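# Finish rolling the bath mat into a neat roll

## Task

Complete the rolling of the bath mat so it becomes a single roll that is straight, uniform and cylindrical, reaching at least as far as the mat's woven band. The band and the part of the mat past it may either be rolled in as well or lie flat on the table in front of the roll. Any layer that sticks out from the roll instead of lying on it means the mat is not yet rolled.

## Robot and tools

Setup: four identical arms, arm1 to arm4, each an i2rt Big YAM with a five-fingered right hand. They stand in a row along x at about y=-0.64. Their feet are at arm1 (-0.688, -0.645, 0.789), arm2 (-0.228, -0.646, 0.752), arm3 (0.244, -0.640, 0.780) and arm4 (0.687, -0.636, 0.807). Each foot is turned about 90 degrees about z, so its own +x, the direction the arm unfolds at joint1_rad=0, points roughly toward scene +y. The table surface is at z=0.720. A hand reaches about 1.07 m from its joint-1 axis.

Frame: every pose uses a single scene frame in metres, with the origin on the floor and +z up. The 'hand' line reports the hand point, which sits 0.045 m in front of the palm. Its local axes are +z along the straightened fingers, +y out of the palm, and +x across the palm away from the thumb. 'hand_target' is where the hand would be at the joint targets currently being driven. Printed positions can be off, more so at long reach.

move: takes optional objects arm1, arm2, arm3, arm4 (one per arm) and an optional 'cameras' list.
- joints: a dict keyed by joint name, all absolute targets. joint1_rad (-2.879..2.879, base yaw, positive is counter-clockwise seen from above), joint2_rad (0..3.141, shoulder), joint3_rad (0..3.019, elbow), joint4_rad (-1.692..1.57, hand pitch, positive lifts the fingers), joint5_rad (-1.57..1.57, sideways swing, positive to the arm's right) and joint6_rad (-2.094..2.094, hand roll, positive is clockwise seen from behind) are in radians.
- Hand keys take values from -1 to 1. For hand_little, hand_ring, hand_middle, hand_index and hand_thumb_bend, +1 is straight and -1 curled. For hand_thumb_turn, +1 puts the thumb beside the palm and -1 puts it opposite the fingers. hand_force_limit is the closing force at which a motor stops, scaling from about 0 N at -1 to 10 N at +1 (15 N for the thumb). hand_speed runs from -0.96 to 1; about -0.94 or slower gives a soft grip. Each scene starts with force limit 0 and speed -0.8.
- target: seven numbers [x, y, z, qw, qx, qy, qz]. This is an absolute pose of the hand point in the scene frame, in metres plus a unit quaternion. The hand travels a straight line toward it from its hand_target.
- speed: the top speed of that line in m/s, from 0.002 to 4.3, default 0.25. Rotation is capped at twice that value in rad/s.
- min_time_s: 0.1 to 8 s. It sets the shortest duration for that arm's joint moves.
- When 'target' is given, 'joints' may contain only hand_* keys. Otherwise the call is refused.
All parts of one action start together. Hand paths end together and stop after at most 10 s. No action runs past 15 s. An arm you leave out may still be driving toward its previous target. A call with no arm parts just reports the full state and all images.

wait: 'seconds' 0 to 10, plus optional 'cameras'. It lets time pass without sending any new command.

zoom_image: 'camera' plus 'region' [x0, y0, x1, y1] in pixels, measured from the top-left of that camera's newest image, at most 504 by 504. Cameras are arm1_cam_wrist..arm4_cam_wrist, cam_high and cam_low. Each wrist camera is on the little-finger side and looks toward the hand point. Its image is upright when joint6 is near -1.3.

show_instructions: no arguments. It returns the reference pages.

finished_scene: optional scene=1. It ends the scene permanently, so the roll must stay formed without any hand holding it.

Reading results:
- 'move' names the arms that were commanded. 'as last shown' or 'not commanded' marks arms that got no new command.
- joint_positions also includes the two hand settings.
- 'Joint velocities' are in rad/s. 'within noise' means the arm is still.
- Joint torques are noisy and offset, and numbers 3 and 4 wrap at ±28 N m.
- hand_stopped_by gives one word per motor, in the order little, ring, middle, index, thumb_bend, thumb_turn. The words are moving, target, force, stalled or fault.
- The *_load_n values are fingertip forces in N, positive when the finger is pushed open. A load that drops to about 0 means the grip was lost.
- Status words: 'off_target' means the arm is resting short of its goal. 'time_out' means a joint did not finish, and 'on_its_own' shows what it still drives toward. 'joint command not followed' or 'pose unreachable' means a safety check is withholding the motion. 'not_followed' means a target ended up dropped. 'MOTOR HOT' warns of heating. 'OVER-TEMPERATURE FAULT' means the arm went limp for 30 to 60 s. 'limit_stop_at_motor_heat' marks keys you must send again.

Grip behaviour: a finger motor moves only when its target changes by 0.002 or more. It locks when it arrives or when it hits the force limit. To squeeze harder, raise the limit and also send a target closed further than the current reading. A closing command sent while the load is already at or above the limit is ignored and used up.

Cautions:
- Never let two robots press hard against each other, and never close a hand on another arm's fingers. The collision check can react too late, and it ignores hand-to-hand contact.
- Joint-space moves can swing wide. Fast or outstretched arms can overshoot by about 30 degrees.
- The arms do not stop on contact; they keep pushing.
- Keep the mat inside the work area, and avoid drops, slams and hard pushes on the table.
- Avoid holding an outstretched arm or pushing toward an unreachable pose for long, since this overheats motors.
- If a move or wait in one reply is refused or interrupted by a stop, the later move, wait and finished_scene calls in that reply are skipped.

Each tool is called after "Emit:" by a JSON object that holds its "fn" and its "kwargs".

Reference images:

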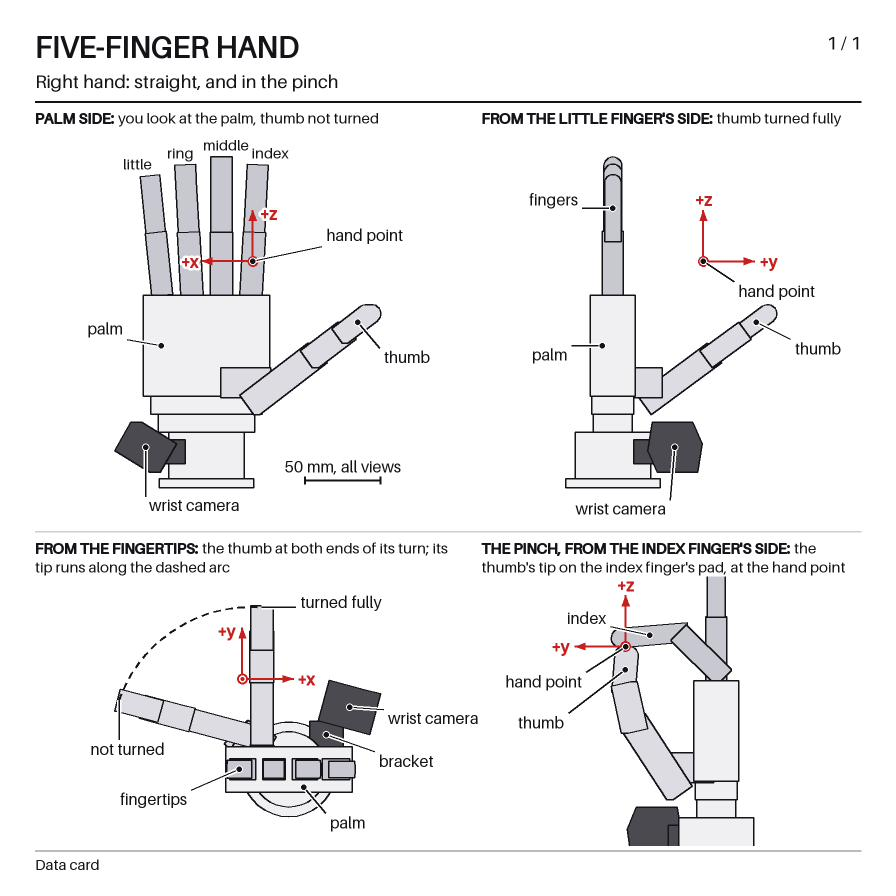

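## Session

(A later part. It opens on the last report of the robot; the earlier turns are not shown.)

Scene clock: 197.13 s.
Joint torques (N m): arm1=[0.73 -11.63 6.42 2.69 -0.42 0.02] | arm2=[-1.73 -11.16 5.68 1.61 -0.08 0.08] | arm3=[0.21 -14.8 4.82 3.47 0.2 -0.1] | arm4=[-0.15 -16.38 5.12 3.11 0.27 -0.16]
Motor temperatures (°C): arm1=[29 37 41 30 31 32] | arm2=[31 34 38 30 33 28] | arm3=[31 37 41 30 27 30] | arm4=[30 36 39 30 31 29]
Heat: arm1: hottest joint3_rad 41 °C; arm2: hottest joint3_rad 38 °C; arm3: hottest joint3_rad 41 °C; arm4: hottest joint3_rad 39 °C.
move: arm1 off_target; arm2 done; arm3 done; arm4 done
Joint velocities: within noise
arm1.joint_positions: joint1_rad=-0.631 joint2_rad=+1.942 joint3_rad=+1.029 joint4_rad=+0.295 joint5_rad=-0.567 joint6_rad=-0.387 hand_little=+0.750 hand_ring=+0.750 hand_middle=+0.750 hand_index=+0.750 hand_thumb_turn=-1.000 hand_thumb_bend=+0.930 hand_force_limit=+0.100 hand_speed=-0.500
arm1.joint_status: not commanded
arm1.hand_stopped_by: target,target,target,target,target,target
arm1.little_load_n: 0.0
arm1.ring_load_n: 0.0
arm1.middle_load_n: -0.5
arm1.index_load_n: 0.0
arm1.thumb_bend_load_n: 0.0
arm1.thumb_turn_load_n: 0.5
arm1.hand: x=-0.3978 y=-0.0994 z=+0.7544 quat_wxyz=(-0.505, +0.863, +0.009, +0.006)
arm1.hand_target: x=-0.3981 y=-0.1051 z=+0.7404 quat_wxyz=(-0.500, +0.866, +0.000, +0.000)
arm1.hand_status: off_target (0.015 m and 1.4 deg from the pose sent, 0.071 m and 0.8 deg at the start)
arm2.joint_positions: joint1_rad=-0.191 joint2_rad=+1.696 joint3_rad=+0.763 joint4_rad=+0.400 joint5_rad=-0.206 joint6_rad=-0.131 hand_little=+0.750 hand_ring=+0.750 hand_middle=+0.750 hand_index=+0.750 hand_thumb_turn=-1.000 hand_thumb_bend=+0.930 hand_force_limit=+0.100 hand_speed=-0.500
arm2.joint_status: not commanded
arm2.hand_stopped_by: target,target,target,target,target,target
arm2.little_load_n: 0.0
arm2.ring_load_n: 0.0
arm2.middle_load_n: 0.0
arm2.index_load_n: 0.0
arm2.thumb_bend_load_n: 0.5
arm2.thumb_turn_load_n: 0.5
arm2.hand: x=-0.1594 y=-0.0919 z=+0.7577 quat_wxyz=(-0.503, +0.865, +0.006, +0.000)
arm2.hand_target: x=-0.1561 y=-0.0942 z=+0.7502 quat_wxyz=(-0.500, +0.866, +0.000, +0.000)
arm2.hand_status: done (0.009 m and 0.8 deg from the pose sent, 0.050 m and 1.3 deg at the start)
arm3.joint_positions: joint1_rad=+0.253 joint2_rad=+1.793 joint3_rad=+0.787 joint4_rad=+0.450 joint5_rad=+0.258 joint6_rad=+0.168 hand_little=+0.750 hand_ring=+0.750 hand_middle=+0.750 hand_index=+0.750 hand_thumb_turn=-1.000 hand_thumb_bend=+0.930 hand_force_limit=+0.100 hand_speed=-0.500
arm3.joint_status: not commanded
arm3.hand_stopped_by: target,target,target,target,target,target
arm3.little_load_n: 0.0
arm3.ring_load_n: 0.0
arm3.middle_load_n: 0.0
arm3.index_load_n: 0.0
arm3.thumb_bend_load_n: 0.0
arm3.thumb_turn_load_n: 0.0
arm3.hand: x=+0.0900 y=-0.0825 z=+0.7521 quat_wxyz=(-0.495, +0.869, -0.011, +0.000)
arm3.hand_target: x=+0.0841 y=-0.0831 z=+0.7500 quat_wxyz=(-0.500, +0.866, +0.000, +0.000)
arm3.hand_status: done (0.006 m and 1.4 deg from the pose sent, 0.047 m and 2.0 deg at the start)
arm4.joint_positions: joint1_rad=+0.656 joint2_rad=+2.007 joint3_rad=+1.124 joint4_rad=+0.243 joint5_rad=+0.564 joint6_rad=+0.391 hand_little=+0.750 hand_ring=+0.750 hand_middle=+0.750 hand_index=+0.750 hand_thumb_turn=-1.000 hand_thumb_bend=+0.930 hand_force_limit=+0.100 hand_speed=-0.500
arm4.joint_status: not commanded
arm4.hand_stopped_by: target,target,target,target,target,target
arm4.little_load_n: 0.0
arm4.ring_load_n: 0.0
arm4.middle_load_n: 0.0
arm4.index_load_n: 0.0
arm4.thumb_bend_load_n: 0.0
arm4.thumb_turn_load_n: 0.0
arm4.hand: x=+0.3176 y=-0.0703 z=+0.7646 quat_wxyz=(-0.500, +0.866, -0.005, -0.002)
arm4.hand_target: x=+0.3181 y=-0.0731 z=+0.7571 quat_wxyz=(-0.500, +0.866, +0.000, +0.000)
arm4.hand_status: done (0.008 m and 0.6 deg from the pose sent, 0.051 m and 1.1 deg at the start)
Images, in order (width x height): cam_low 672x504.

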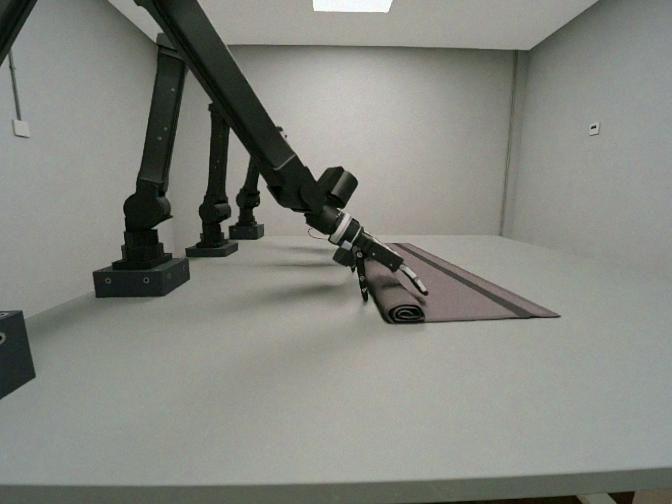

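Emit:
{"fn": "move", "kwargs": {"arm1": {"joints": {"hand_speed": -0.82, "hand_force_limit": 0.1, "hand_little": 0.42, "hand_ring": 0.42, "hand_middle": 0.42, "hand_index": 0.42, "hand_thumb_bend": 0.5}}, "arm2": {"joints": {"hand_speed": -0.82, "hand_force_limit": 0.1, "hand_little": 0.42, "hand_ring": 0.42, "hand_middle": 0.42, "hand_index": 0.42, "hand_thumb_bend": 0.5}}, "arm3": {"joints": {"hand_speed": -0.82, "hand_force_limit": 0.1, "hand_little": 0.42, "hand_ring": 0.42, "hand_middle": 0.42, "hand_index": 0.42, "hand_thumb_bend": 0.5}}, "arm4": {"joints": {"hand_speed": -0.82, "hand_force_limit": 0.1, "hand_little": 0.42, "hand_ring": 0.42, "hand_middle": 0.42, "hand_index": 0.42, "hand_thumb_bend": 0.5}}, "cameras": []}}

Emit:
{"fn": "move", "kwargs": {"arm1": {"joints": {"hand_little": 0.32, "hand_ring": 0.32, "hand_middle": 0.32, "hand_index": 0.32, "hand_thumb_bend": 0.34}}, "arm2": {"joints": {"hand_little": 0.33, "hand_ring": 0.33, "hand_middle": 0.33, "hand_index": 0.33, "hand_thumb_bend": 0.36}}, "arm3": {"joints": {"hand_little": 0.33, "hand_ring": 0.33, "hand_middle": 0.33, "hand_index": 0.33, "hand_thumb_bend": 0.36}}, "arm4": {"joints": {"hand_little": 0.33, "hand_ring": 0.33, "hand_middle": 0.33, "hand_index": 0.33, "hand_thumb_bend": 0.36}}, "cameras": ["cam_low"]}}

Emit:
{"fn": "zoom_image", "kwargs": {"camera": "cam_low", "region": [300, 220, 460, 340]}}

Scene clock: 199.80 s.
Joint torques (N m): arm1=[-0.03 -12.98 6.61 2.48 -0.47 0.03] | arm2=[-1.14 -11.69 6.19 1.4 0.08 0.04] | arm3=[0.15 -14.8 4.85 3.45 0.2 -0.1] | arm4=[-0.44 -16.5 5.01 2.96 0.29 -0.15]
Motor temperatures (°C): arm1=[29 37 41 30 31 32] | arm2=[31 34 37 30 33 28] | arm3=[31 37 41 30 27 30] | arm4=[30 36 38 30 31 29]
Heat: arm1: hottest joint3_rad 41 °C; arm2: hottest joint3_rad 37 °C; arm3: hottest joint3_rad 41 °C; arm4: hottest joint3_rad 38 °C.
move: arm1 done; arm2 done; arm3 done; arm4 done
Joint velocities: within noise
arm1.joint_positions: joint1_rad=-0.631 joint2_rad=+1.942 joint3_rad=+1.029 joint4_rad=+0.295 joint5_rad=-0.567 joint6_rad=-0.385 hand_little=+0.420 hand_ring=+0.420 hand_middle=+0.420 hand_index=+0.420 hand_thumb_turn=-1.000 hand_thumb_bend=+0.501 hand_force_limit=+0.100 hand_speed=-0.820
arm1.joint_status: all done
arm1.hand_stopped_by: target,target,target,target,target,target
arm1.little_load_n: 0.0
arm1.ring_load_n: 0.0
arm1.middle_load_n: -0.5
arm1.index_load_n: 0.0
arm1.thumb_bend_load_n: 1.0
arm1.thumb_turn_load_n: 0.5
arm1.hand: x=-0.3979 y=-0.0994 z=+0.7544 quat_wxyz=(-0.505, +0.863, +0.008, +0.006)
arm1.hand_target: x=-0.3981 y=-0.1052 z=+0.7404 quat_wxyz=(-0.500, +0.866, +0.000, +0.000)
arm1.hand_status: not commanded
arm2.joint_positions: joint1_rad=-0.194 joint2_rad=+1.698 joint3_rad=+0.759 joint4_rad=+0.415 joint5_rad=-0.207 joint6_rad=-0.128 hand_little=+0.420 hand_ring=+0.420 hand_middle=+0.420 hand_index=+0.420 hand_thumb_turn=-1.000 hand_thumb_bend=+0.500 hand_force_limit=+0.100 hand_speed=-0.820
arm2.joint_status: all done
arm2.hand_stopped_by: target,target,target,target,target,target
arm2.little_load_n: 0.5
arm2.ring_load_n: 1.5
arm2.middle_load_n: 0.5
arm2.index_load_n: 0.0
arm2.thumb_bend_load_n: 0.0
arm2.thumb_turn_load_n: 0.0
arm2.hand: x=-0.1584 y=-0.0911 z=+0.7586 quat_wxyz=(-0.507, +0.862, +0.005, +0.000)
arm2.hand_target: x=-0.1560 y=-0.0941 z=+0.7502 quat_wxyz=(-0.500, +0.866, +0.000, +0.000)
arm2.hand_status: not commanded
arm3.joint_positions: joint1_rad=+0.253 joint2_rad=+1.793 joint3_rad=+0.787 joint4_rad=+0.450 joint5_rad=+0.258 joint6_rad=+0.168 hand_little=+0.420 hand_ring=+0.420 hand_middle=+0.420 hand_index=+0.420 hand_thumb_turn=-1.000 hand_thumb_bend=+0.501 hand_force_limit=+0.100 hand_speed=-0.820
arm3.joint_status: all done
arm3.hand_stopped_by: target,target,target,target,target,target
arm3.little_load_n: 0.0
arm3.ring_load_n: 0.0
arm3.middle_load_n: 0.0
arm3.index_load_n: 0.0
arm3.thumb_bend_load_n: 0.5
arm3.thumb_turn_load_n: 0.0
arm3.hand: x=+0.0898 y=-0.0826 z=+0.7521 quat_wxyz=(-0.495, +0.869, -0.010, +0.000)
arm3.hand_target: x=+0.0841 y=-0.0831 z=+0.7500 quat_wxyz=(-0.500, +0.866, +0.000, +0.000)
arm3.hand_status: not commanded
arm4.joint_positions: joint1_rad=+0.656 joint2_rad=+2.007 joint3_rad=+1.124 joint4_rad=+0.243 joint5_rad=+0.564 joint6_rad=+0.391 hand_little=+0.420 hand_ring=+0.420 hand_middle=+0.420 hand_index=+0.420 hand_thumb_turn=-1.000 hand_thumb_bend=+0.501 hand_force_limit=+0.100 hand_speed=-0.820
arm4.joint_status: all done
arm4.hand_stopped_by: target,target,target,target,target,target
arm4.little_load_n: 0.0
arm4.ring_load_n: 0.0
arm4.middle_load_n: 0.0
arm4.index_load_n: 0.0
arm4.thumb_bend_load_n: 1.0
arm4.thumb_turn_load_n: 0.0
arm4.hand: x=+0.3177 y=-0.0703 z=+0.7646 quat_wxyz=(-0.500, +0.866, -0.004, -0.002)
arm4.hand_target: x=+0.3181 y=-0.0731 z=+0.7571 quat_wxyz=(-0.500, +0.866, +0.000, +0.000)
arm4.hand_status: not commanded

Scene clock: 200.90 s.
Joint torques (N m): arm1=[0.67 -12.34 6.31 2.66 -0.43 0.01] | arm2=[-1.2 -11.52 6.19 1.06 -0.01 -0.04] | arm3=[0.15 -14.8 4.86 3.47 0.2 -0.07] | arm4=[-0.73 -15.91 5.19 2.78 0.3 -0.15]
Motor temperatures (°C): arm1=[29 37 41 30 31 32] | arm2=[31 34 37 30 33 28] | arm3=[31 37 41 30 27 30] | arm4=[30 36 38 30 31 29]
Heat: arm1: hottest joint3_rad 41 °C; arm2: hottest joint3_rad 37 °C; arm3: hottest joint3_rad 41 °C; arm4: hottest joint3_rad 38 °C.
move: arm1 done; arm2 done; arm3 done; arm4 done
Joint velocities: within noise
arm1.joint_positions: joint1_rad=-0.631 joint2_rad=+1.942 joint3_rad=+1.029 joint4_rad=+0.295 joint5_rad=-0.568 joint6_rad=-0.385 hand_little=+0.320 hand_ring=+0.320 hand_middle=+0.320 hand_index=+0.320 hand_thumb_turn=-1.000 hand_thumb_bend=+0.341 hand_force_limit=+0.100 hand_speed=-0.820
arm1.joint_status: all done
arm1.hand_stopped_by: target,target,target,target,target,target
arm1.little_load_n: 0.0
arm1.ring_load_n: 0.0
arm1.middle_load_n: 0.0
arm1.index_load_n: 0.5
arm1.thumb_bend_load_n: 1.0
arm1.thumb_turn_load_n: 0.5
arm1.hand: x=-0.3980 y=-0.0993 z=+0.7545 quat_wxyz=(-0.506, +0.863, +0.008, +0.005)
arm1.hand_target: x=-0.3981 y=-0.1051 z=+0.7404 quat_wxyz=(-0.500, +0.866, +0.000, +0.000)
arm1.hand_status: not commanded
arm2.joint_positions: joint1_rad=-0.194 joint2_rad=+1.698 joint3_rad=+0.759 joint4_rad=+0.423 joint5_rad=-0.207 joint6_rad=-0.128 hand_little=+0.330 hand_ring=+0.330 hand_middle=+0.330 hand_index=+0.330 hand_thumb_turn=-1.000 hand_thumb_bend=+0.360 hand_force_limit=+0.100 hand_speed=-0.820
arm2.joint_status: all done
arm2.hand_stopped_by: target,target,target,target,target,target
arm2.little_load_n: 0.5
arm2.ring_load_n: 0.0
arm2.middle_load_n: 0.0
arm2.index_load_n: 0.0
arm2.thumb_bend_load_n: 0.5
arm2.thumb_turn_load_n: 0.0
arm2.hand: x=-0.1581 y=-0.0897 z=+0.7599 quat_wxyz=(-0.510, +0.860, +0.005, +0.001)
arm2.hand_target: x=-0.1560 y=-0.0941 z=+0.7501 quat_wxyz=(-0.500, +0.866, +0.000, +0.000)
arm2.hand_status: not commanded
arm3.joint_positions: joint1_rad=+0.254 joint2_rad=+1.793 joint3_rad=+0.787 joint4_rad=+0.450 joint5_rad=+0.258 joint6_rad=+0.166 hand_little=+0.330 hand_ring=+0.330 hand_middle=+0.330 hand_index=+0.330 hand_thumb_turn=-1.000 hand_thumb_bend=+0.361 hand_force_limit=+0.100 hand_speed=-0.820
arm3.joint_status: all done
arm3.hand_stopped_by: target,target,target,target,target,target
arm3.little_load_n: 0.5
arm3.ring_load_n: 0.0
arm3.middle_load_n: 0.0
arm3.index_load_n: 0.0
arm3.thumb_bend_load_n: 1.5
arm3.thumb_turn_load_n: 1.0
arm3.hand: x=+0.0897 y=-0.0827 z=+0.7520 quat_wxyz=(-0.495, +0.869, -0.009, +0.001)
arm3.hand_target: x=+0.0840 y=-0.0832 z=+0.7500 quat_wxyz=(-0.500, +0.866, +0.000, +0.000)
arm3.hand_status: not commanded
arm4.joint_positions: joint1_rad=+0.656 joint2_rad=+2.007 joint3_rad=+1.124 joint4_rad=+0.244 joint5_rad=+0.564 joint6_rad=+0.390 hand_little=+0.330 hand_ring=+0.330 hand_middle=+0.330 hand_index=+0.330 hand_thumb_turn=-1.000 hand_thumb_bend=+0.361 hand_force_limit=+0.100 hand_speed=-0.820
arm4.joint_status: all done
arm4.hand_stopped_by: target,target,target,target,target,target
arm4.little_load_n: 0.5
arm4.ring_load_n: 0.5
arm4.middle_load_n: 0.5
arm4.index_load_n: 0.0
arm4.thumb_bend_load_n: 1.0
arm4.thumb_turn_load_n: 0.5
arm4.hand: x=+0.3175 y=-0.0700 z=+0.7649 quat_wxyz=(-0.500, +0.866, -0.004, -0.002)
arm4.hand_target: x=+0.3181 y=-0.0730 z=+0.7571 quat_wxyz=(-0.500, +0.866, +0.000, +0.000)
arm4.hand_status: not commanded
Images, in order (width x height): cam_low 672x504.

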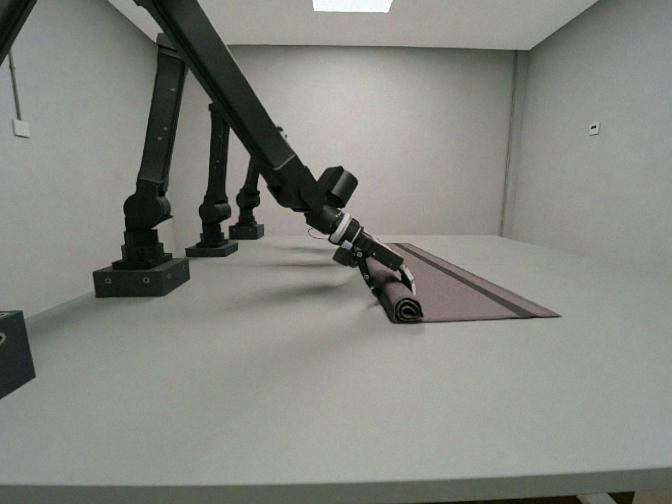

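Scaled by 3.150 from the camera's image (finer frame: 960x720).

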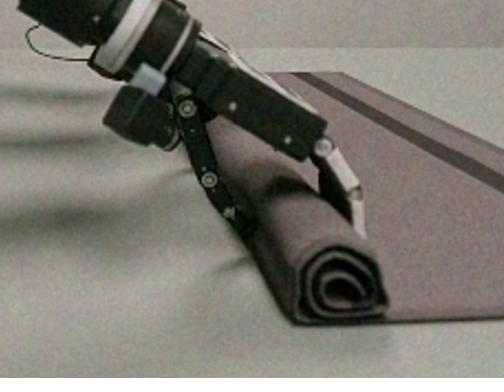

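Emit:
{"fn": "move", "kwargs": {"arm1": {"joints": {"hand_little": 0.22, "hand_ring": 0.22, "hand_middle": 0.22, "hand_index": 0.22, "hand_thumb_bend": 0.22}}, "arm2": {"joints": {"hand_little": 0.24, "hand_ring": 0.24, "hand_middle": 0.24, "hand_index": 0.24, "hand_thumb_bend": 0.25}}, "arm3": {"joints": {"hand_little": 0.24, "hand_ring": 0.24, "hand_middle": 0.24, "hand_index": 0.24, "hand_thumb_bend": 0.25}}, "arm4": {"joints": {"hand_little": 0.24, "hand_ring": 0.24, "hand_middle": 0.24, "hand_index": 0.24, "hand_thumb_bend": 0.25}}, "cameras": ["cam_low", "arm1_cam_wrist", "arm4_cam_wrist"]}}

Emit:
{"fn": "zoom_image", "kwargs": {"camera": "cam_low", "region": [300, 220, 460, 340]}}

Scene clock: 202.23 s.
Joint torques (N m): arm1=[0.73 -12.63 6.52 2.4 -0.34 0.03] | arm2=[-0.09 -12.28 6.13 1.39 0.03 -0.03] | arm3=[0.15 -14.8 4.85 3.45 0.2 -0.07] | arm4=[-0.26 -16.26 5.08 2.28 0.18 -0.15]
Motor temperatures (°C): arm1=[29 37 41 30 31 32] | arm2=[31 34 37 30 33 28] | arm3=[31 37 41 30 27 30] | arm4=[30 36 38 30 31 29]
Heat: arm1: hottest joint3_rad 41 °C; arm2: hottest joint3_rad 37 °C; arm3: hottest joint3_rad 41 °C; arm4: hottest joint3_rad 38 °C.
move: arm1 done; arm2 done; arm3 done; arm4 done
Joint velocities: within noise
arm1.joint_positions: joint1_rad=-0.631 joint2_rad=+1.942 joint3_rad=+1.029 joint4_rad=+0.298 joint5_rad=-0.569 joint6_rad=-0.385 hand_little=+0.220 hand_ring=+0.220 hand_middle=+0.221 hand_index=+0.220 hand_thumb_turn=-1.000 hand_thumb_bend=+0.222 hand_force_limit=+0.100 hand_speed=-0.820
arm1.joint_status: all done
arm1.hand_stopped_by: target,target,target,target,target,target
arm1.little_load_n: 0.0
arm1.ring_load_n: 0.0
arm1.middle_load_n: 3.5
arm1.index_load_n: 1.0
arm1.thumb_bend_load_n: 3.5
arm1.thumb_turn_load_n: 0.0
arm1.hand: x=-0.3979 y=-0.0989 z=+0.7549 quat_wxyz=(-0.507, +0.862, +0.009, +0.006)
arm1.hand_target: x=-0.3980 y=-0.1052 z=+0.7404 quat_wxyz=(-0.500, +0.866, +0.000, +0.000)
arm1.hand_status: not commanded
arm2.joint_positions: joint1_rad=-0.194 joint2_rad=+1.698 joint3_rad=+0.759 joint4_rad=+0.423 joint5_rad=-0.207 joint6_rad=-0.128 hand_little=+0.240 hand_ring=+0.240 hand_middle=+0.240 hand_index=+0.240 hand_thumb_turn=-1.000 hand_thumb_bend=+0.251 hand_force_limit=+0.100 hand_speed=-0.820
arm2.joint_status: all done
arm2.hand_stopped_by: target,target,target,target,target,target
arm2.little_load_n: 1.0
arm2.ring_load_n: 0.0
arm2.middle_load_n: 1.5
arm2.index_load_n: 0.5
arm2.thumb_bend_load_n: 1.0
arm2.thumb_turn_load_n: 0.5
arm2.hand: x=-0.1581 y=-0.0897 z=+0.7599 quat_wxyz=(-0.510, +0.860, +0.005, +0.001)
arm2.hand_target: x=-0.1560 y=-0.0941 z=+0.7501 quat_wxyz=(-0.500, +0.866, +0.000, +0.000)
arm2.hand_status: not commanded
arm3.joint_positions: joint1_rad=+0.254 joint2_rad=+1.793 joint3_rad=+0.787 joint4_rad=+0.450 joint5_rad=+0.258 joint6_rad=+0.166 hand_little=+0.240 hand_ring=+0.240 hand_middle=+0.240 hand_index=+0.240 hand_thumb_turn=-1.000 hand_thumb_bend=+0.252 hand_force_limit=+0.100 hand_speed=-0.820
arm3.joint_status: all done
arm3.hand_stopped_by: target,target,target,target,target,target
arm3.little_load_n: 1.0
arm3.ring_load_n: 2.0
arm3.middle_load_n: 0.5
arm3.index_load_n: 0.0
arm3.thumb_bend_load_n: 2.0
arm3.thumb_turn_load_n: 1.5
arm3.hand: x=+0.0897 y=-0.0827 z=+0.7520 quat_wxyz=(-0.495, +0.869, -0.009, +0.001)
arm3.hand_target: x=+0.0840 y=-0.0832 z=+0.7500 quat_wxyz=(-0.500, +0.866, +0.000, +0.000)
arm3.hand_status: not commanded
arm4.joint_positions: joint1_rad=+0.656 joint2_rad=+2.007 joint3_rad=+1.124 joint4_rad=+0.256 joint5_rad=+0.567 joint6_rad=+0.390 hand_little=+0.240 hand_ring=+0.240 hand_middle=+0.240 hand_index=+0.240 hand_thumb_turn=-1.000 hand_thumb_bend=+0.251 hand_force_limit=+0.100 hand_speed=-0.820
arm4.joint_status: all done
arm4.hand_stopped_by: target,target,target,target,target,target
arm4.little_load_n: 0.0
arm4.ring_load_n: 1.0
arm4.middle_load_n: 2.0
arm4.index_load_n: 0.5
arm4.thumb_bend_load_n: 1.0
arm4.thumb_turn_load_n: 1.0
arm4.hand: x=+0.3167 y=-0.0680 z=+0.7672 quat_wxyz=(-0.505, +0.863, -0.007, -0.004)
arm4.hand_target: x=+0.3181 y=-0.0730 z=+0.7571 quat_wxyz=(-0.500, +0.866, +0.000, +0.000)
arm4.hand_status: not commanded
pictures: arm1_cam_wrist, arm4_cam_wrist, cam_low
Images, in order (width x height): arm1_cam_wrist 672x504, arm4_cam_wrist 672x504, cam_low 672x504.

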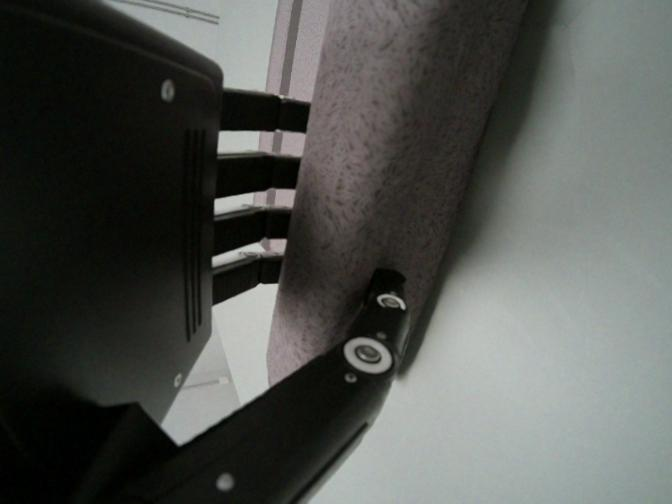

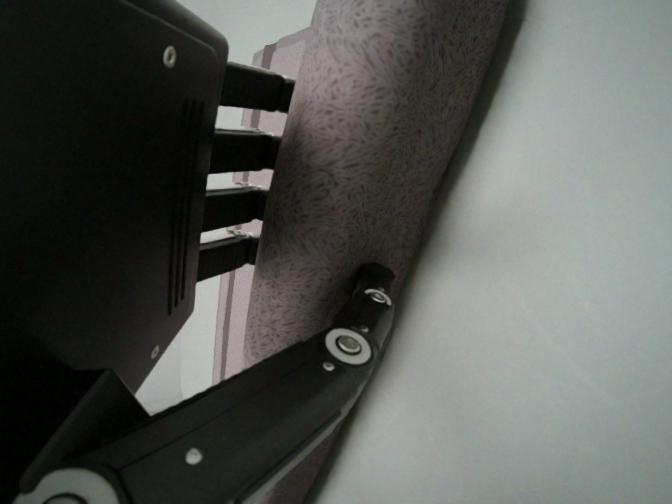

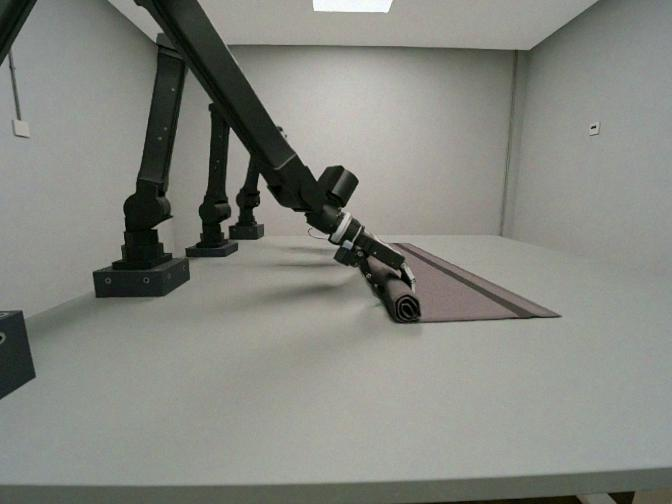

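Scaled by 3.150 from the camera's image (finer frame: 960x720).

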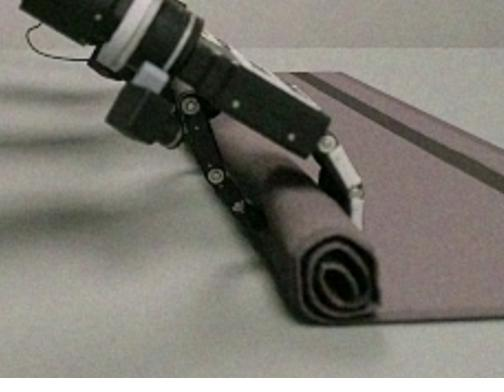

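Emit:
{"fn": "move", "kwargs": {"arm1": {"target": [-0.398, -0.072, 0.783, 0.3827, -0.9239, 0, 0], "speed": 0.06}, "arm2": {"target": [-0.156, -0.060, 0.792, 0.3827, -0.9239, 0, 0], "speed": 0.06}, "arm3": {"target": [0.084, -0.045, 0.795, 0.3827, -0.9239, 0, 0], "speed": 0.06}, "arm4": {"target": [0.318, -0.036, 0.805, 0.3827, -0.9239, 0, 0], "speed": 0.06}, "cameras": ["cam_low", "cam_high"]}}

Emit:
{"fn": "zoom_image", "kwargs": {"camera": "cam_low", "region": [300, 220, 460, 340]}}

Scene clock: 207.90 s.
Joint torques (N m): arm1=[2.49 -14.8 12.05 1.58 -0.28 -0.11] | arm2=[0.38 -14.74 11.59 1.06 0.09 -0.08] | arm3=[-1.79 -17.85 10.62 1.83 0.07 0.21] | arm4=[-2.96 -18.43 10.85 1.33 0.34 -0.06]
Motor temperatures (°C): arm1=[29 37 41 30 31 32] | arm2=[31 34 37 30 33 28] | arm3=[31 37 40 30 27 30] | arm4=[30 37 38 30 31 29]
Heat: arm1: hottest joint3_rad 41 °C; arm2: hottest joint3_rad 37 °C; arm3: hottest joint3_rad 40 °C; arm4: hottest joint3_rad 38 °C.
move: arm1 off_target; arm2 off_target; arm3 off_target; arm4 off_target
Joint velocities: within noise
arm1.joint_positions: joint1_rad=-0.570 joint2_rad=+1.928 joint3_rad=+1.256 joint4_rad=-0.227 joint5_rad=-0.405 joint6_rad=-0.438 hand_little=+0.220 hand_ring=+0.220 hand_middle=+0.221 hand_index=+0.220 hand_thumb_turn=-1.000 hand_thumb_bend=+0.222 hand_force_limit=+0.100 hand_speed=-0.820
arm1.joint_status: not commanded
arm1.hand_stopped_by: target,target,target,target,target,target
arm1.little_load_n: 0.5
arm1.ring_load_n: 0.5
arm1.middle_load_n: 0.5
arm1.index_load_n: 0.5
arm1.thumb_bend_load_n: 1.5
arm1.thumb_turn_load_n: 0.0
arm1.hand: x=-0.3998 y=-0.0901 z=+0.7731 quat_wxyz=(-0.374, +0.927, -0.011, -0.004)
arm1.hand_target: x=-0.3985 y=-0.0727 z=+0.7832 quat_wxyz=(-0.383, +0.924, +0.000, +0.000)
arm1.hand_status: off_target (0.021 m and 1.7 deg from the pose sent, 0.039 m and 15.9 deg at the start)
arm2.joint_positions: joint1_rad=-0.169 joint2_rad=+1.704 joint3_rad=+1.036 joint4_rad=-0.164 joint5_rad=-0.143 joint6_rad=-0.139 hand_little=+0.240 hand_ring=+0.240 hand_middle=+0.240 hand_index=+0.240 hand_thumb_turn=-1.000 hand_thumb_bend=+0.251 hand_force_limit=+0.100 hand_speed=-0.820
arm2.joint_status: not commanded
arm2.hand_stopped_by: target,target,target,target,target,target
arm2.little_load_n: 1.0
arm2.ring_load_n: 0.0
arm2.middle_load_n: 0.0
arm2.index_load_n: 0.0
arm2.thumb_bend_load_n: 0.5
arm2.thumb_turn_load_n: 0.0
arm2.hand: x=-0.1568 y=-0.0793 z=+0.7766 quat_wxyz=(-0.368, +0.930, -0.008, -0.004)
arm2.hand_target: x=-0.1562 y=-0.0608 z=+0.7925 quat_wxyz=(-0.383, +0.924, +0.000, +0.000)
arm2.hand_status: off_target (0.025 m and 2.1 deg from the pose sent, 0.044 m and 16.4 deg at the start)
arm3.joint_positions: joint1_rad=+0.229 joint2_rad=+1.778 joint3_rad=+1.040 joint4_rad=-0.120 joint5_rad=+0.181 joint6_rad=+0.166 hand_little=+0.240 hand_ring=+0.240 hand_middle=+0.240 hand_index=+0.240 hand_thumb_turn=-1.000 hand_thumb_bend=+0.252 hand_force_limit=+0.100 hand_speed=-0.820
arm3.joint_status: not commanded
arm3.hand_stopped_by: target,target,target,target,target,target
arm3.little_load_n: 0.0
arm3.ring_load_n: 0.5
arm3.middle_load_n: 0.0
arm3.index_load_n: 0.0
arm3.thumb_bend_load_n: 1.0
arm3.thumb_turn_load_n: 0.0
arm3.hand: x=+0.0870 y=-0.0759 z=+0.7682 quat_wxyz=(-0.358, +0.934, +0.014, +0.008)
arm3.hand_target: x=+0.0846 y=-0.0469 z=+0.7960 quat_wxyz=(-0.383, +0.924, +0.000, +0.000)
arm3.hand_status: off_target (0.041 m and 3.6 deg from the pose sent, 0.057 m and 14.4 deg at the start)
arm4.joint_positions: joint1_rad=+0.592 joint2_rad=+1.997 joint3_rad=+1.359 joint4_rad=-0.281 joint5_rad=+0.395 joint6_rad=+0.440 hand_little=+0.240 hand_ring=+0.240 hand_middle=+0.240 hand_index=+0.240 hand_thumb_turn=-1.000 hand_thumb_bend=+0.251 hand_force_limit=+0.100 hand_speed=-0.820
arm4.joint_status: not commanded
arm4.hand_stopped_by: target,target,target,target,target,target
arm4.little_load_n: 0.0
arm4.ring_load_n: 0.0
arm4.middle_load_n: 0.5
arm4.index_load_n: 0.5
arm4.thumb_bend_load_n: 1.0
arm4.thumb_turn_load_n: 1.0
arm4.hand: x=+0.3214 y=-0.0617 z=+0.7855 quat_wxyz=(-0.367, +0.930, +0.014, +0.006)
arm4.hand_target: x=+0.3189 y=-0.0373 z=+0.8056 quat_wxyz=(-0.383, +0.924, +0.000, +0.000)
arm4.hand_status: off_target (0.032 m and 2.6 deg from the pose sent, 0.050 m and 15.6 deg at the start)
pictures: cam_high, cam_low
Images, in order (width x height): cam_high 672x504, cam_low 672x504.

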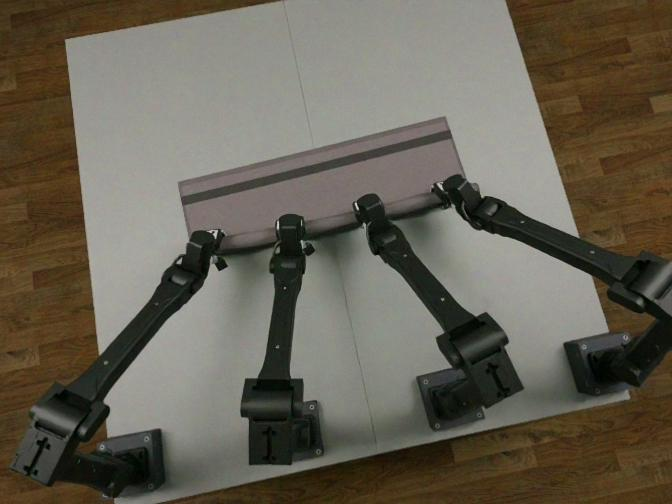

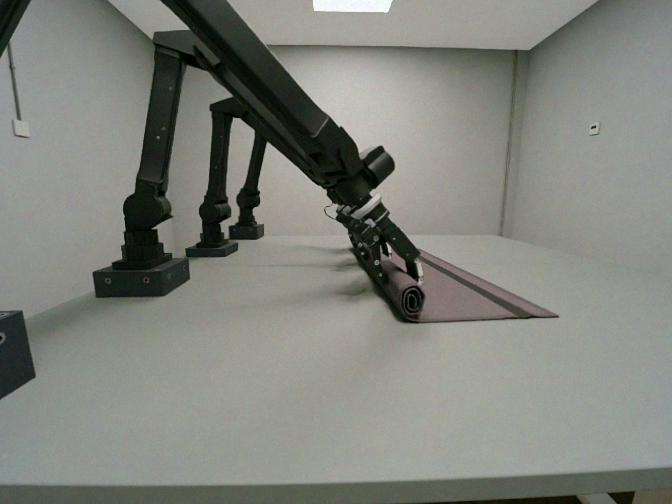

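Scaled by 3.150 from the camera's image (finer frame: 960x720).

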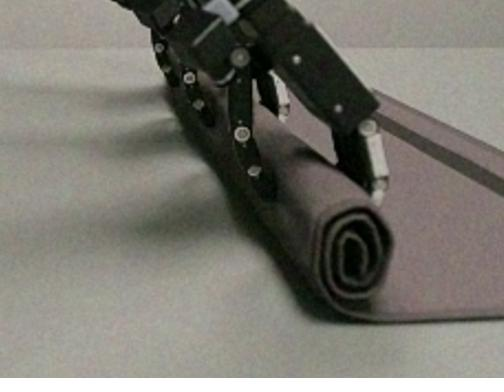

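Emit:
{"fn": "move", "kwargs": {"arm1": {"joints": {"hand_little": 0.19, "hand_ring": 0.19, "hand_middle": 0.19, "hand_index": 0.19, "hand_thumb_bend": 0.18}}, "arm2": {"joints": {"hand_little": 0.2, "hand_ring": 0.2, "hand_middle": 0.2, "hand_index": 0.2, "hand_thumb_bend": 0.19}}, "arm3": {"joints": {"hand_little": 0.2, "hand_ring": 0.2, "hand_middle": 0.2, "hand_index": 0.2, "hand_thumb_bend": 0.19}}, "arm4": {"joints": {"hand_little": 0.2, "hand_ring": 0.2, "hand_middle": 0.2, "hand_index": 0.2, "hand_thumb_bend": 0.19}}, "cameras": []}}

Emit:
{"fn": "move", "kwargs": {"arm1": {"target": [-0.398, -0.054, 0.785, 0.2588, -0.9659, 0, 0], "speed": 0.06}, "arm2": {"target": [-0.156, -0.043, 0.794, 0.2588, -0.9659, 0, 0], "speed": 0.06}, "arm3": {"target": [0.084, -0.033, 0.798, 0.2588, -0.9659, 0, 0], "speed": 0.06}, "arm4": {"target": [0.318, -0.023, 0.808, 0.2588, -0.9659, 0, 0], "speed": 0.06}, "cameras": ["cam_low", "cam_high"]}}

Emit:
{"fn": "zoom_image", "kwargs": {"camera": "cam_low", "region": [300, 220, 460, 340]}}

Scene clock: 209.20 s.
Joint torques (N m): arm1=[2.67 -14.27 12.15 1.68 -0.3 -0.13] | arm2=[-0.09 -14.8 11.6 0.69 0.09 0.03] | arm3=[-1.85 -17.85 10.61 1.8 0.08 0.21] | arm4=[-1.96 -18.26 10.91 1.42 0.41 -0.02]
Motor temperatures (°C): arm1=[29 37 41 30 31 32] | arm2=[31 34 37 30 33 28] | arm3=[31 37 41 30 27 30] | arm4=[30 37 38 30 31 29]
Heat: arm1: hottest joint3_rad 41 °C; arm2: hottest joint3_rad 37 °C; arm3: hottest joint3_rad 41 °C; arm4: hottest joint3_rad 38 °C.
move: arm1 done; arm2 done; arm3 done; arm4 done
Joint velocities: within noise
arm1.joint_positions: joint1_rad=-0.570 joint2_rad=+1.928 joint3_rad=+1.256 joint4_rad=-0.227 joint5_rad=-0.405 joint6_rad=-0.438 hand_little=+0.190 hand_ring=+0.190 hand_middle=+0.190 hand_index=+0.190 hand_thumb_turn=-1.000 hand_thumb_bend=+0.183 hand_force_limit=+0.100 hand_speed=-0.820
arm1.joint_status: all done
arm1.hand_stopped_by: target,target,target,target,target,target
arm1.little_load_n: 0.5
arm1.ring_load_n: 2.0
arm1.middle_load_n: 2.0
arm1.index_load_n: 1.5
arm1.thumb_bend_load_n: 4.0
arm1.thumb_turn_load_n: 0.0
arm1.hand: x=-0.3998 y=-0.0901 z=+0.7731 quat_wxyz=(-0.374, +0.927, -0.011, -0.004)
arm1.hand_target: x=-0.3984 y=-0.0727 z=+0.7832 quat_wxyz=(-0.383, +0.924, +0.000, +0.000)
arm1.hand_status: not commanded
arm2.joint_positions: joint1_rad=-0.169 joint2_rad=+1.704 joint3_rad=+1.036 joint4_rad=-0.164 joint5_rad=-0.143 joint6_rad=-0.142 hand_little=+0.200 hand_ring=+0.200 hand_middle=+0.201 hand_index=+0.200 hand_thumb_turn=-1.000 hand_thumb_bend=+0.192 hand_force_limit=+0.100 hand_speed=-0.820
arm2.joint_status: all done
arm2.hand_stopped_by: target,target,target,target,target,target
arm2.little_load_n: 2.0
arm2.ring_load_n: 1.0
arm2.middle_load_n: 2.0
arm2.index_load_n: 1.0
arm2.thumb_bend_load_n: 2.5
arm2.thumb_turn_load_n: 0.5
arm2.hand: x=-0.1566 y=-0.0794 z=+0.7765 quat_wxyz=(-0.368, +0.930, -0.007, -0.004)
arm2.hand_target: x=-0.1562 y=-0.0608 z=+0.7925 quat_wxyz=(-0.383, +0.924, +0.000, +0.000)
arm2.hand_status: not commanded
arm3.joint_positions: joint1_rad=+0.229 joint2_rad=+1.778 joint3_rad=+1.040 joint4_rad=-0.120 joint5_rad=+0.181 joint6_rad=+0.166 hand_little=+0.200 hand_ring=+0.201 hand_middle=+0.201 hand_index=+0.200 hand_thumb_turn=-1.000 hand_thumb_bend=+0.194 hand_force_limit=+0.100 hand_speed=-0.820
arm3.joint_status: all done
arm3.hand_stopped_by: target,target,target,target,target,target
arm3.little_load_n: 0.5
arm3.ring_load_n: 3.0
arm3.middle_load_n: 2.5
arm3.index_load_n: 1.5
arm3.thumb_bend_load_n: 4.5
arm3.thumb_turn_load_n: 0.0
arm3.hand: x=+0.0870 y=-0.0759 z=+0.7682 quat_wxyz=(-0.358, +0.934, +0.014, +0.008)
arm3.hand_target: x=+0.0847 y=-0.0468 z=+0.7960 quat_wxyz=(-0.383, +0.924, +0.000, +0.000)
arm3.hand_status: not commanded
arm4.joint_positions: joint1_rad=+0.592 joint2_rad=+1.997 joint3_rad=+1.359 joint4_rad=-0.281 joint5_rad=+0.395 joint6_rad=+0.441 hand_little=+0.200 hand_ring=+0.200 hand_middle=+0.201 hand_index=+0.201 hand_thumb_turn=-1.000 hand_thumb_bend=+0.193 hand_force_limit=+0.100 hand_speed=-0.820
arm4.joint_status: all done
arm4.hand_stopped_by: target,target,target,target,target,target
arm4.little_load_n: 0.5
arm4.ring_load_n: 1.0
arm4.middle_load_n: 2.5
arm4.index_load_n: 2.0
arm4.thumb_bend_load_n: 3.5
arm4.thumb_turn_load_n: 0.5
arm4.hand: x=+0.3213 y=-0.0618 z=+0.7855 quat_wxyz=(-0.367, +0.930, +0.014, +0.006)
arm4.hand_target: x=+0.3189 y=-0.0372 z=+0.8057 quat_wxyz=(-0.383, +0.924, +0.000, +0.000)
arm4.hand_status: not commanded

Scene clock: 212.07 s.
Joint torques (N m): arm1=[2.61 -15.85 13.05 1.16 -0.17 -0.12] | arm2=[-0.73 -17.32 12.22 0.49 0.15 -0.12] | arm3=[-1.79 -19.55 11.41 1.26 0.02 0.28] | arm4=[-2.2 -19.72 11.6 1.01 0.23 -0.01]
Motor temperatures (°C): arm1=[29 37 41 30 31 32] | arm2=[31 34 38 30 33 28] | arm3=[31 37 41 30 27 30] | arm4=[30 37 38 30 31 29]
Heat: arm1: hottest joint3_rad 41 °C; arm2: hottest joint3_rad 38 °C; arm3: hottest joint3_rad 41 °C; arm4: hottest joint3_rad 38 °C.
move: arm1 off_target; arm2 off_target; arm3 off_target; arm4 off_target
Joint velocities: within noise
arm1.joint_positions: joint1_rad=-0.509 joint2_rad=+2.036 joint3_rad=+1.539 joint4_rad=-0.629 joint5_rad=-0.258 joint6_rad=-0.465 hand_little=+0.190 hand_ring=+0.190 hand_middle=+0.190 hand_index=+0.190 hand_thumb_turn=-1.000 hand_thumb_bend=+0.183 hand_force_limit=+0.100 hand_speed=-0.820
arm1.joint_status: not commanded
arm1.hand_stopped_by: target,target,target,target,target,target
arm1.little_load_n: 0.5
arm1.ring_load_n: 2.0
arm1.middle_load_n: 2.0
arm1.index_load_n: 1.5
arm1.thumb_bend_load_n: 4.0
arm1.thumb_turn_load_n: -0.5
arm1.hand: x=-0.3994 y=-0.0720 z=+0.7796 quat_wxyz=(-0.252, +0.968, -0.010, -0.004)
arm1.hand_target: x=-0.3985 y=-0.0546 z=+0.7852 quat_wxyz=(-0.259, +0.966, +0.000, +0.000)
arm1.hand_status: off_target (0.019 m and 1.5 deg from the pose sent, 0.038 m and 14.0 deg at the start)
arm2.joint_positions: joint1_rad=-0.145 joint2_rad=+1.839 joint3_rad=+1.333 joint4_rad=-0.580 joint5_rad=-0.090 joint6_rad=-0.149 hand_little=+0.200 hand_ring=+0.200 hand_middle=+0.201 hand_index=+0.200 hand_thumb_turn=-1.000 hand_thumb_bend=+0.192 hand_force_limit=+0.100 hand_speed=-0.820
arm2.joint_status: not commanded
arm2.hand_stopped_by: target,target,target,target,target,target
arm2.little_load_n: 1.0
arm2.ring_load_n: 1.0
arm2.middle_load_n: 1.5
arm2.index_load_n: 1.0
arm2.thumb_bend_load_n: 2.0
arm2.thumb_turn_load_n: 0.5
arm2.hand: x=-0.1563 y=-0.0604 z=+0.7818 quat_wxyz=(-0.246, +0.969, -0.008, -0.004)
arm2.hand_target: x=-0.1560 y=-0.0437 z=+0.7942 quat_wxyz=(-0.259, +0.966, +0.000, +0.000)
arm2.hand_status: off_target (0.021 m and 1.9 deg from the pose sent, 0.040 m and 13.2 deg at the start)
arm3.joint_positions: joint1_rad=+0.202 joint2_rad=+1.886 joint3_rad=+1.315 joint4_rad=-0.537 joint5_rad=+0.116 joint6_rad=+0.175 hand_little=+0.200 hand_ring=+0.201 hand_middle=+0.201 hand_index=+0.200 hand_thumb_turn=-1.000 hand_thumb_bend=+0.194 hand_force_limit=+0.100 hand_speed=-0.820
arm3.joint_status: not commanded
arm3.hand_stopped_by: target,target,target,target,target,target
arm3.little_load_n: 0.5
arm3.ring_load_n: 2.5
arm3.middle_load_n: 2.5
arm3.index_load_n: 2.5
arm3.thumb_bend_load_n: 4.0
arm3.thumb_turn_load_n: 0.0
arm3.hand: x=+0.0864 y=-0.0630 z=+0.7754 quat_wxyz=(-0.236, +0.972, +0.017, +0.008)
arm3.hand_target: x=+0.0846 y=-0.0347 z=+0.7989 quat_wxyz=(-0.259, +0.966, +0.000, +0.000)
arm3.hand_status: off_target (0.038 m and 3.5 deg from the pose sent, 0.052 m and 12.0 deg at the start)
arm4.joint_positions: joint1_rad=+0.538 joint2_rad=+2.109 joint3_rad=+1.646 joint4_rad=-0.689 joint5_rad=+0.251 joint6_rad=+0.470 hand_little=+0.200 hand_ring=+0.200 hand_middle=+0.201 hand_index=+0.201 hand_thumb_turn=-1.000 hand_thumb_bend=+0.193 hand_force_limit=+0.100 hand_speed=-0.820
arm4.joint_status: not commanded
arm4.hand_stopped_by: target,target,target,target,target,target
arm4.little_load_n: 0.5
arm4.ring_load_n: 0.5
arm4.middle_load_n: 2.5
arm4.index_load_n: 2.0
arm4.thumb_bend_load_n: 3.5
arm4.thumb_turn_load_n: 0.5
arm4.hand: x=+0.3211 y=-0.0487 z=+0.7911 quat_wxyz=(-0.242, +0.970, +0.013, +0.007)
arm4.hand_target: x=+0.3190 y=-0.0241 z=+0.8086 quat_wxyz=(-0.259, +0.966, +0.000, +0.000)
arm4.hand_status: off_target (0.031 m and 2.6 deg from the pose sent, 0.045 m and 13.2 deg at the start)
pictures: cam_high, cam_low
Images, in order (width x height): cam_high 672x504, cam_low 672x504.

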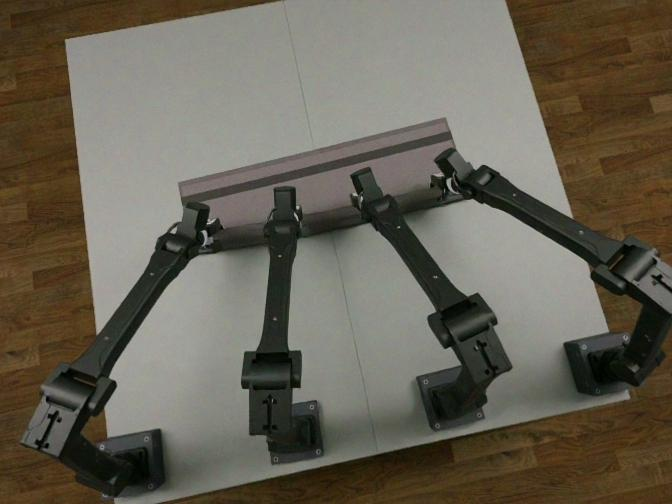

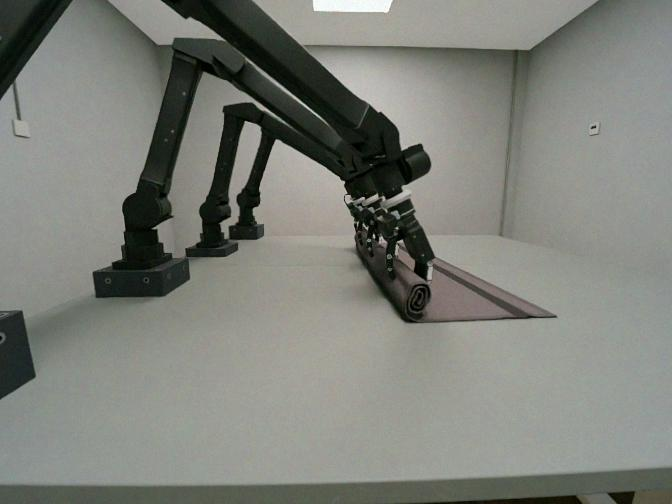

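Scaled by 3.150 from the camera's image (finer frame: 960x720).

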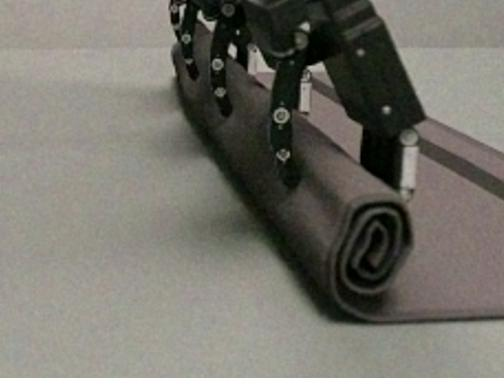

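Emit:
{"fn": "move", "kwargs": {"arm1": {"target": [-0.398, -0.043, 0.766, 0.0872, -0.9962, 0, 0], "speed": 0.06}, "arm2": {"target": [-0.156, -0.031, 0.764, 0.0872, -0.9962, 0, 0], "speed": 0.06}, "arm3": {"target": [0.084, -0.017, 0.768, 0.0610, -0.9981, 0, 0], "speed": 0.06}, "arm4": {"target": [0.318, -0.008, 0.774, 0.0610, -0.9981, 0, 0], "speed": 0.06}, "cameras": ["cam_low", "cam_high"]}}

Emit:
{"fn": "zoom_image", "kwargs": {"camera": "cam_low", "region": [300, 220, 460, 340]}}

Scene clock: 217.73 s.
Joint torques (N m): arm1=[2.67 -18.49 13.01 0.49 0 -0.07] | arm2=[-0.67 -17.96 10 0.53 0.35 -0.02] | arm3=[-1.67 -21.13 10.55 1.05 -0.06 0.2] | arm4=[-1.2 -20.84 10.92 1.03 -0.07 -0.04]
Motor temperatures (°C): arm1=[29 37 42 30 31 31] | arm2=[31 34 38 30 33 28] | arm3=[31 37 42 30 27 30] | arm4=[30 37 39 30 31 29]
Heat: arm1: hottest joint3_rad 42 °C; arm2: hottest joint3_rad 38 °C; arm3: hottest joint3_rad 42 °C; arm4: hottest joint3_rad 39 °C.
move: arm1 off_target; arm2 off_target; arm3 off_target; arm4 off_target
Joint velocities: within noise
arm1.joint_positions: joint1_rad=-0.447 joint2_rad=+2.282 joint3_rad=+1.968 joint4_rad=-1.105 joint5_rad=-0.084 joint6_rad=-0.469 hand_little=+0.190 hand_ring=+0.190 hand_middle=+0.190 hand_index=+0.190 hand_thumb_turn=-1.000 hand_thumb_bend=+0.183 hand_force_limit=+0.100 hand_speed=-0.820
arm1.joint_status: not commanded
arm1.hand_stopped_by: target,target,target,target,target,target
arm1.little_load_n: 1.0
arm1.ring_load_n: 2.0
arm1.middle_load_n: 2.0
arm1.index_load_n: 2.0
arm1.thumb_bend_load_n: 3.0
arm1.thumb_turn_load_n: -0.5
arm1.hand: x=-0.3975 y=-0.0551 z=+0.7688 quat_wxyz=(-0.086, +0.996, -0.003, -0.002)
arm1.hand_target: x=-0.3982 y=-0.0434 z=+0.7661 quat_wxyz=(-0.088, +0.996, +0.000, +0.000)
arm1.hand_status: off_target (0.012 m and 0.4 deg from the pose sent, 0.032 m and 19.2 deg at the start)
arm2.joint_positions: joint1_rad=-0.117 joint2_rad=+2.082 joint3_rad=+1.744 joint4_rad=-1.041 joint5_rad=-0.031 joint6_rad=-0.150 hand_little=+0.200 hand_ring=+0.200 hand_middle=+0.200 hand_index=+0.200 hand_thumb_turn=-1.000 hand_thumb_bend=+0.193 hand_force_limit=+0.100 hand_speed=-0.820
arm2.joint_status: not commanded
arm2.hand_stopped_by: target,target,target,target,target,target
arm2.little_load_n: 0.5
arm2.ring_load_n: 0.0
arm2.middle_load_n: 0.0
arm2.index_load_n: 0.0
arm2.thumb_bend_load_n: 3.5
arm2.thumb_turn_load_n: 1.0
arm2.hand: x=-0.1576 y=-0.0349 z=+0.7800 quat_wxyz=(-0.098, +0.995, -0.002, -0.002)
arm2.hand_target: x=-0.1560 y=-0.0316 z=+0.7640 quat_wxyz=(-0.087, +0.996, +0.000, +0.000)
arm2.hand_status: off_target (0.017 m and 1.3 deg from the pose sent, 0.034 m and 18.5 deg at the start)
arm3.joint_positions: joint1_rad=+0.168 joint2_rad=+2.178 joint3_rad=+1.814 joint4_rad=-1.100 joint5_rad=+0.028 joint6_rad=+0.177 hand_little=+0.200 hand_ring=+0.200 hand_middle=+0.200 hand_index=+0.200 hand_thumb_turn=-1.000 hand_thumb_bend=+0.194 hand_force_limit=+0.100 hand_speed=-0.820
arm3.joint_status: not commanded
arm3.hand_stopped_by: target,target,target,target,target,target
arm3.little_load_n: 0.5
arm3.ring_load_n: 1.0
arm3.middle_load_n: 0.0
arm3.index_load_n: 1.5
arm3.thumb_bend_load_n: 3.5
arm3.thumb_turn_load_n: 0.0
arm3.hand: x=+0.0833 y=-0.0345 z=+0.7730 quat_wxyz=(-0.055, +0.998, +0.012, +0.003)
arm3.hand_target: x=+0.0843 y=-0.0178 z=+0.7681 quat_wxyz=(-0.062, +0.998, +0.000, +0.000)
arm3.hand_status: off_target (0.018 m and 1.6 deg from the pose sent, 0.047 m and 20.4 deg at the start)
arm4.joint_positions: joint1_rad=+0.466 joint2_rad=+2.433 joint3_rad=+2.238 joint4_rad=-1.277 joint5_rad=+0.050 joint6_rad=+0.463 hand_little=+0.200 hand_ring=+0.200 hand_middle=+0.200 hand_index=+0.201 hand_thumb_turn=-1.000 hand_thumb_bend=+0.193 hand_force_limit=+0.100 hand_speed=-0.820
arm4.joint_status: not commanded
arm4.hand_stopped_by: target,target,target,target,target,target
arm4.little_load_n: 0.5
arm4.ring_load_n: 0.0
arm4.middle_load_n: 0.0
arm4.index_load_n: 1.0
arm4.thumb_bend_load_n: 4.0
arm4.thumb_turn_load_n: 0.0
arm4.hand: x=+0.3180 y=-0.0220 z=+0.7865 quat_wxyz=(-0.058, +0.998, +0.006, +0.001)
arm4.hand_target: x=+0.3184 y=-0.0089 z=+0.7742 quat_wxyz=(-0.062, +0.998, +0.000, +0.000)
arm4.hand_status: off_target (0.019 m and 0.9 deg from the pose sent, 0.044 m and 21.1 deg at the start)
pictures: cam_high, cam_low
Images, in order (width x height): cam_high 672x504, cam_low 672x504.

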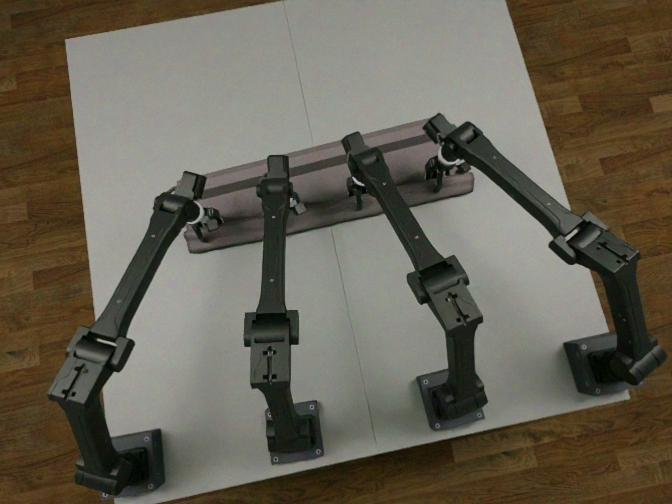

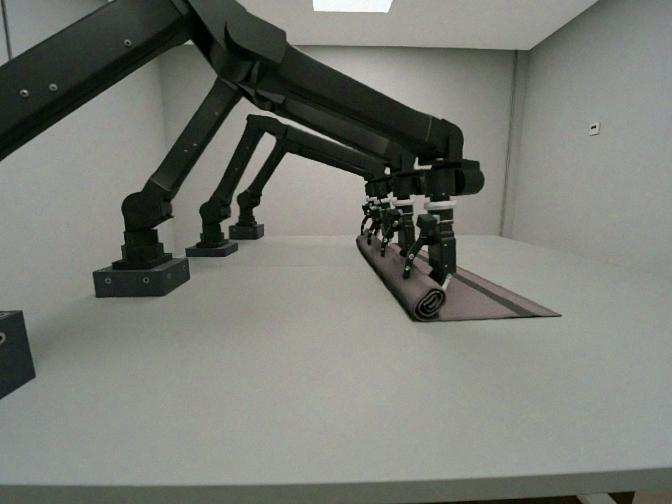

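Scaled by 3.150 from the camera's image (finer frame: 960x720).

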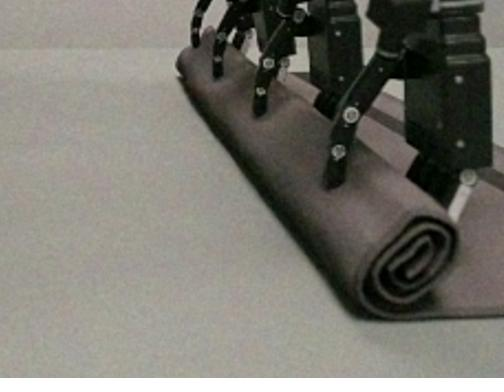

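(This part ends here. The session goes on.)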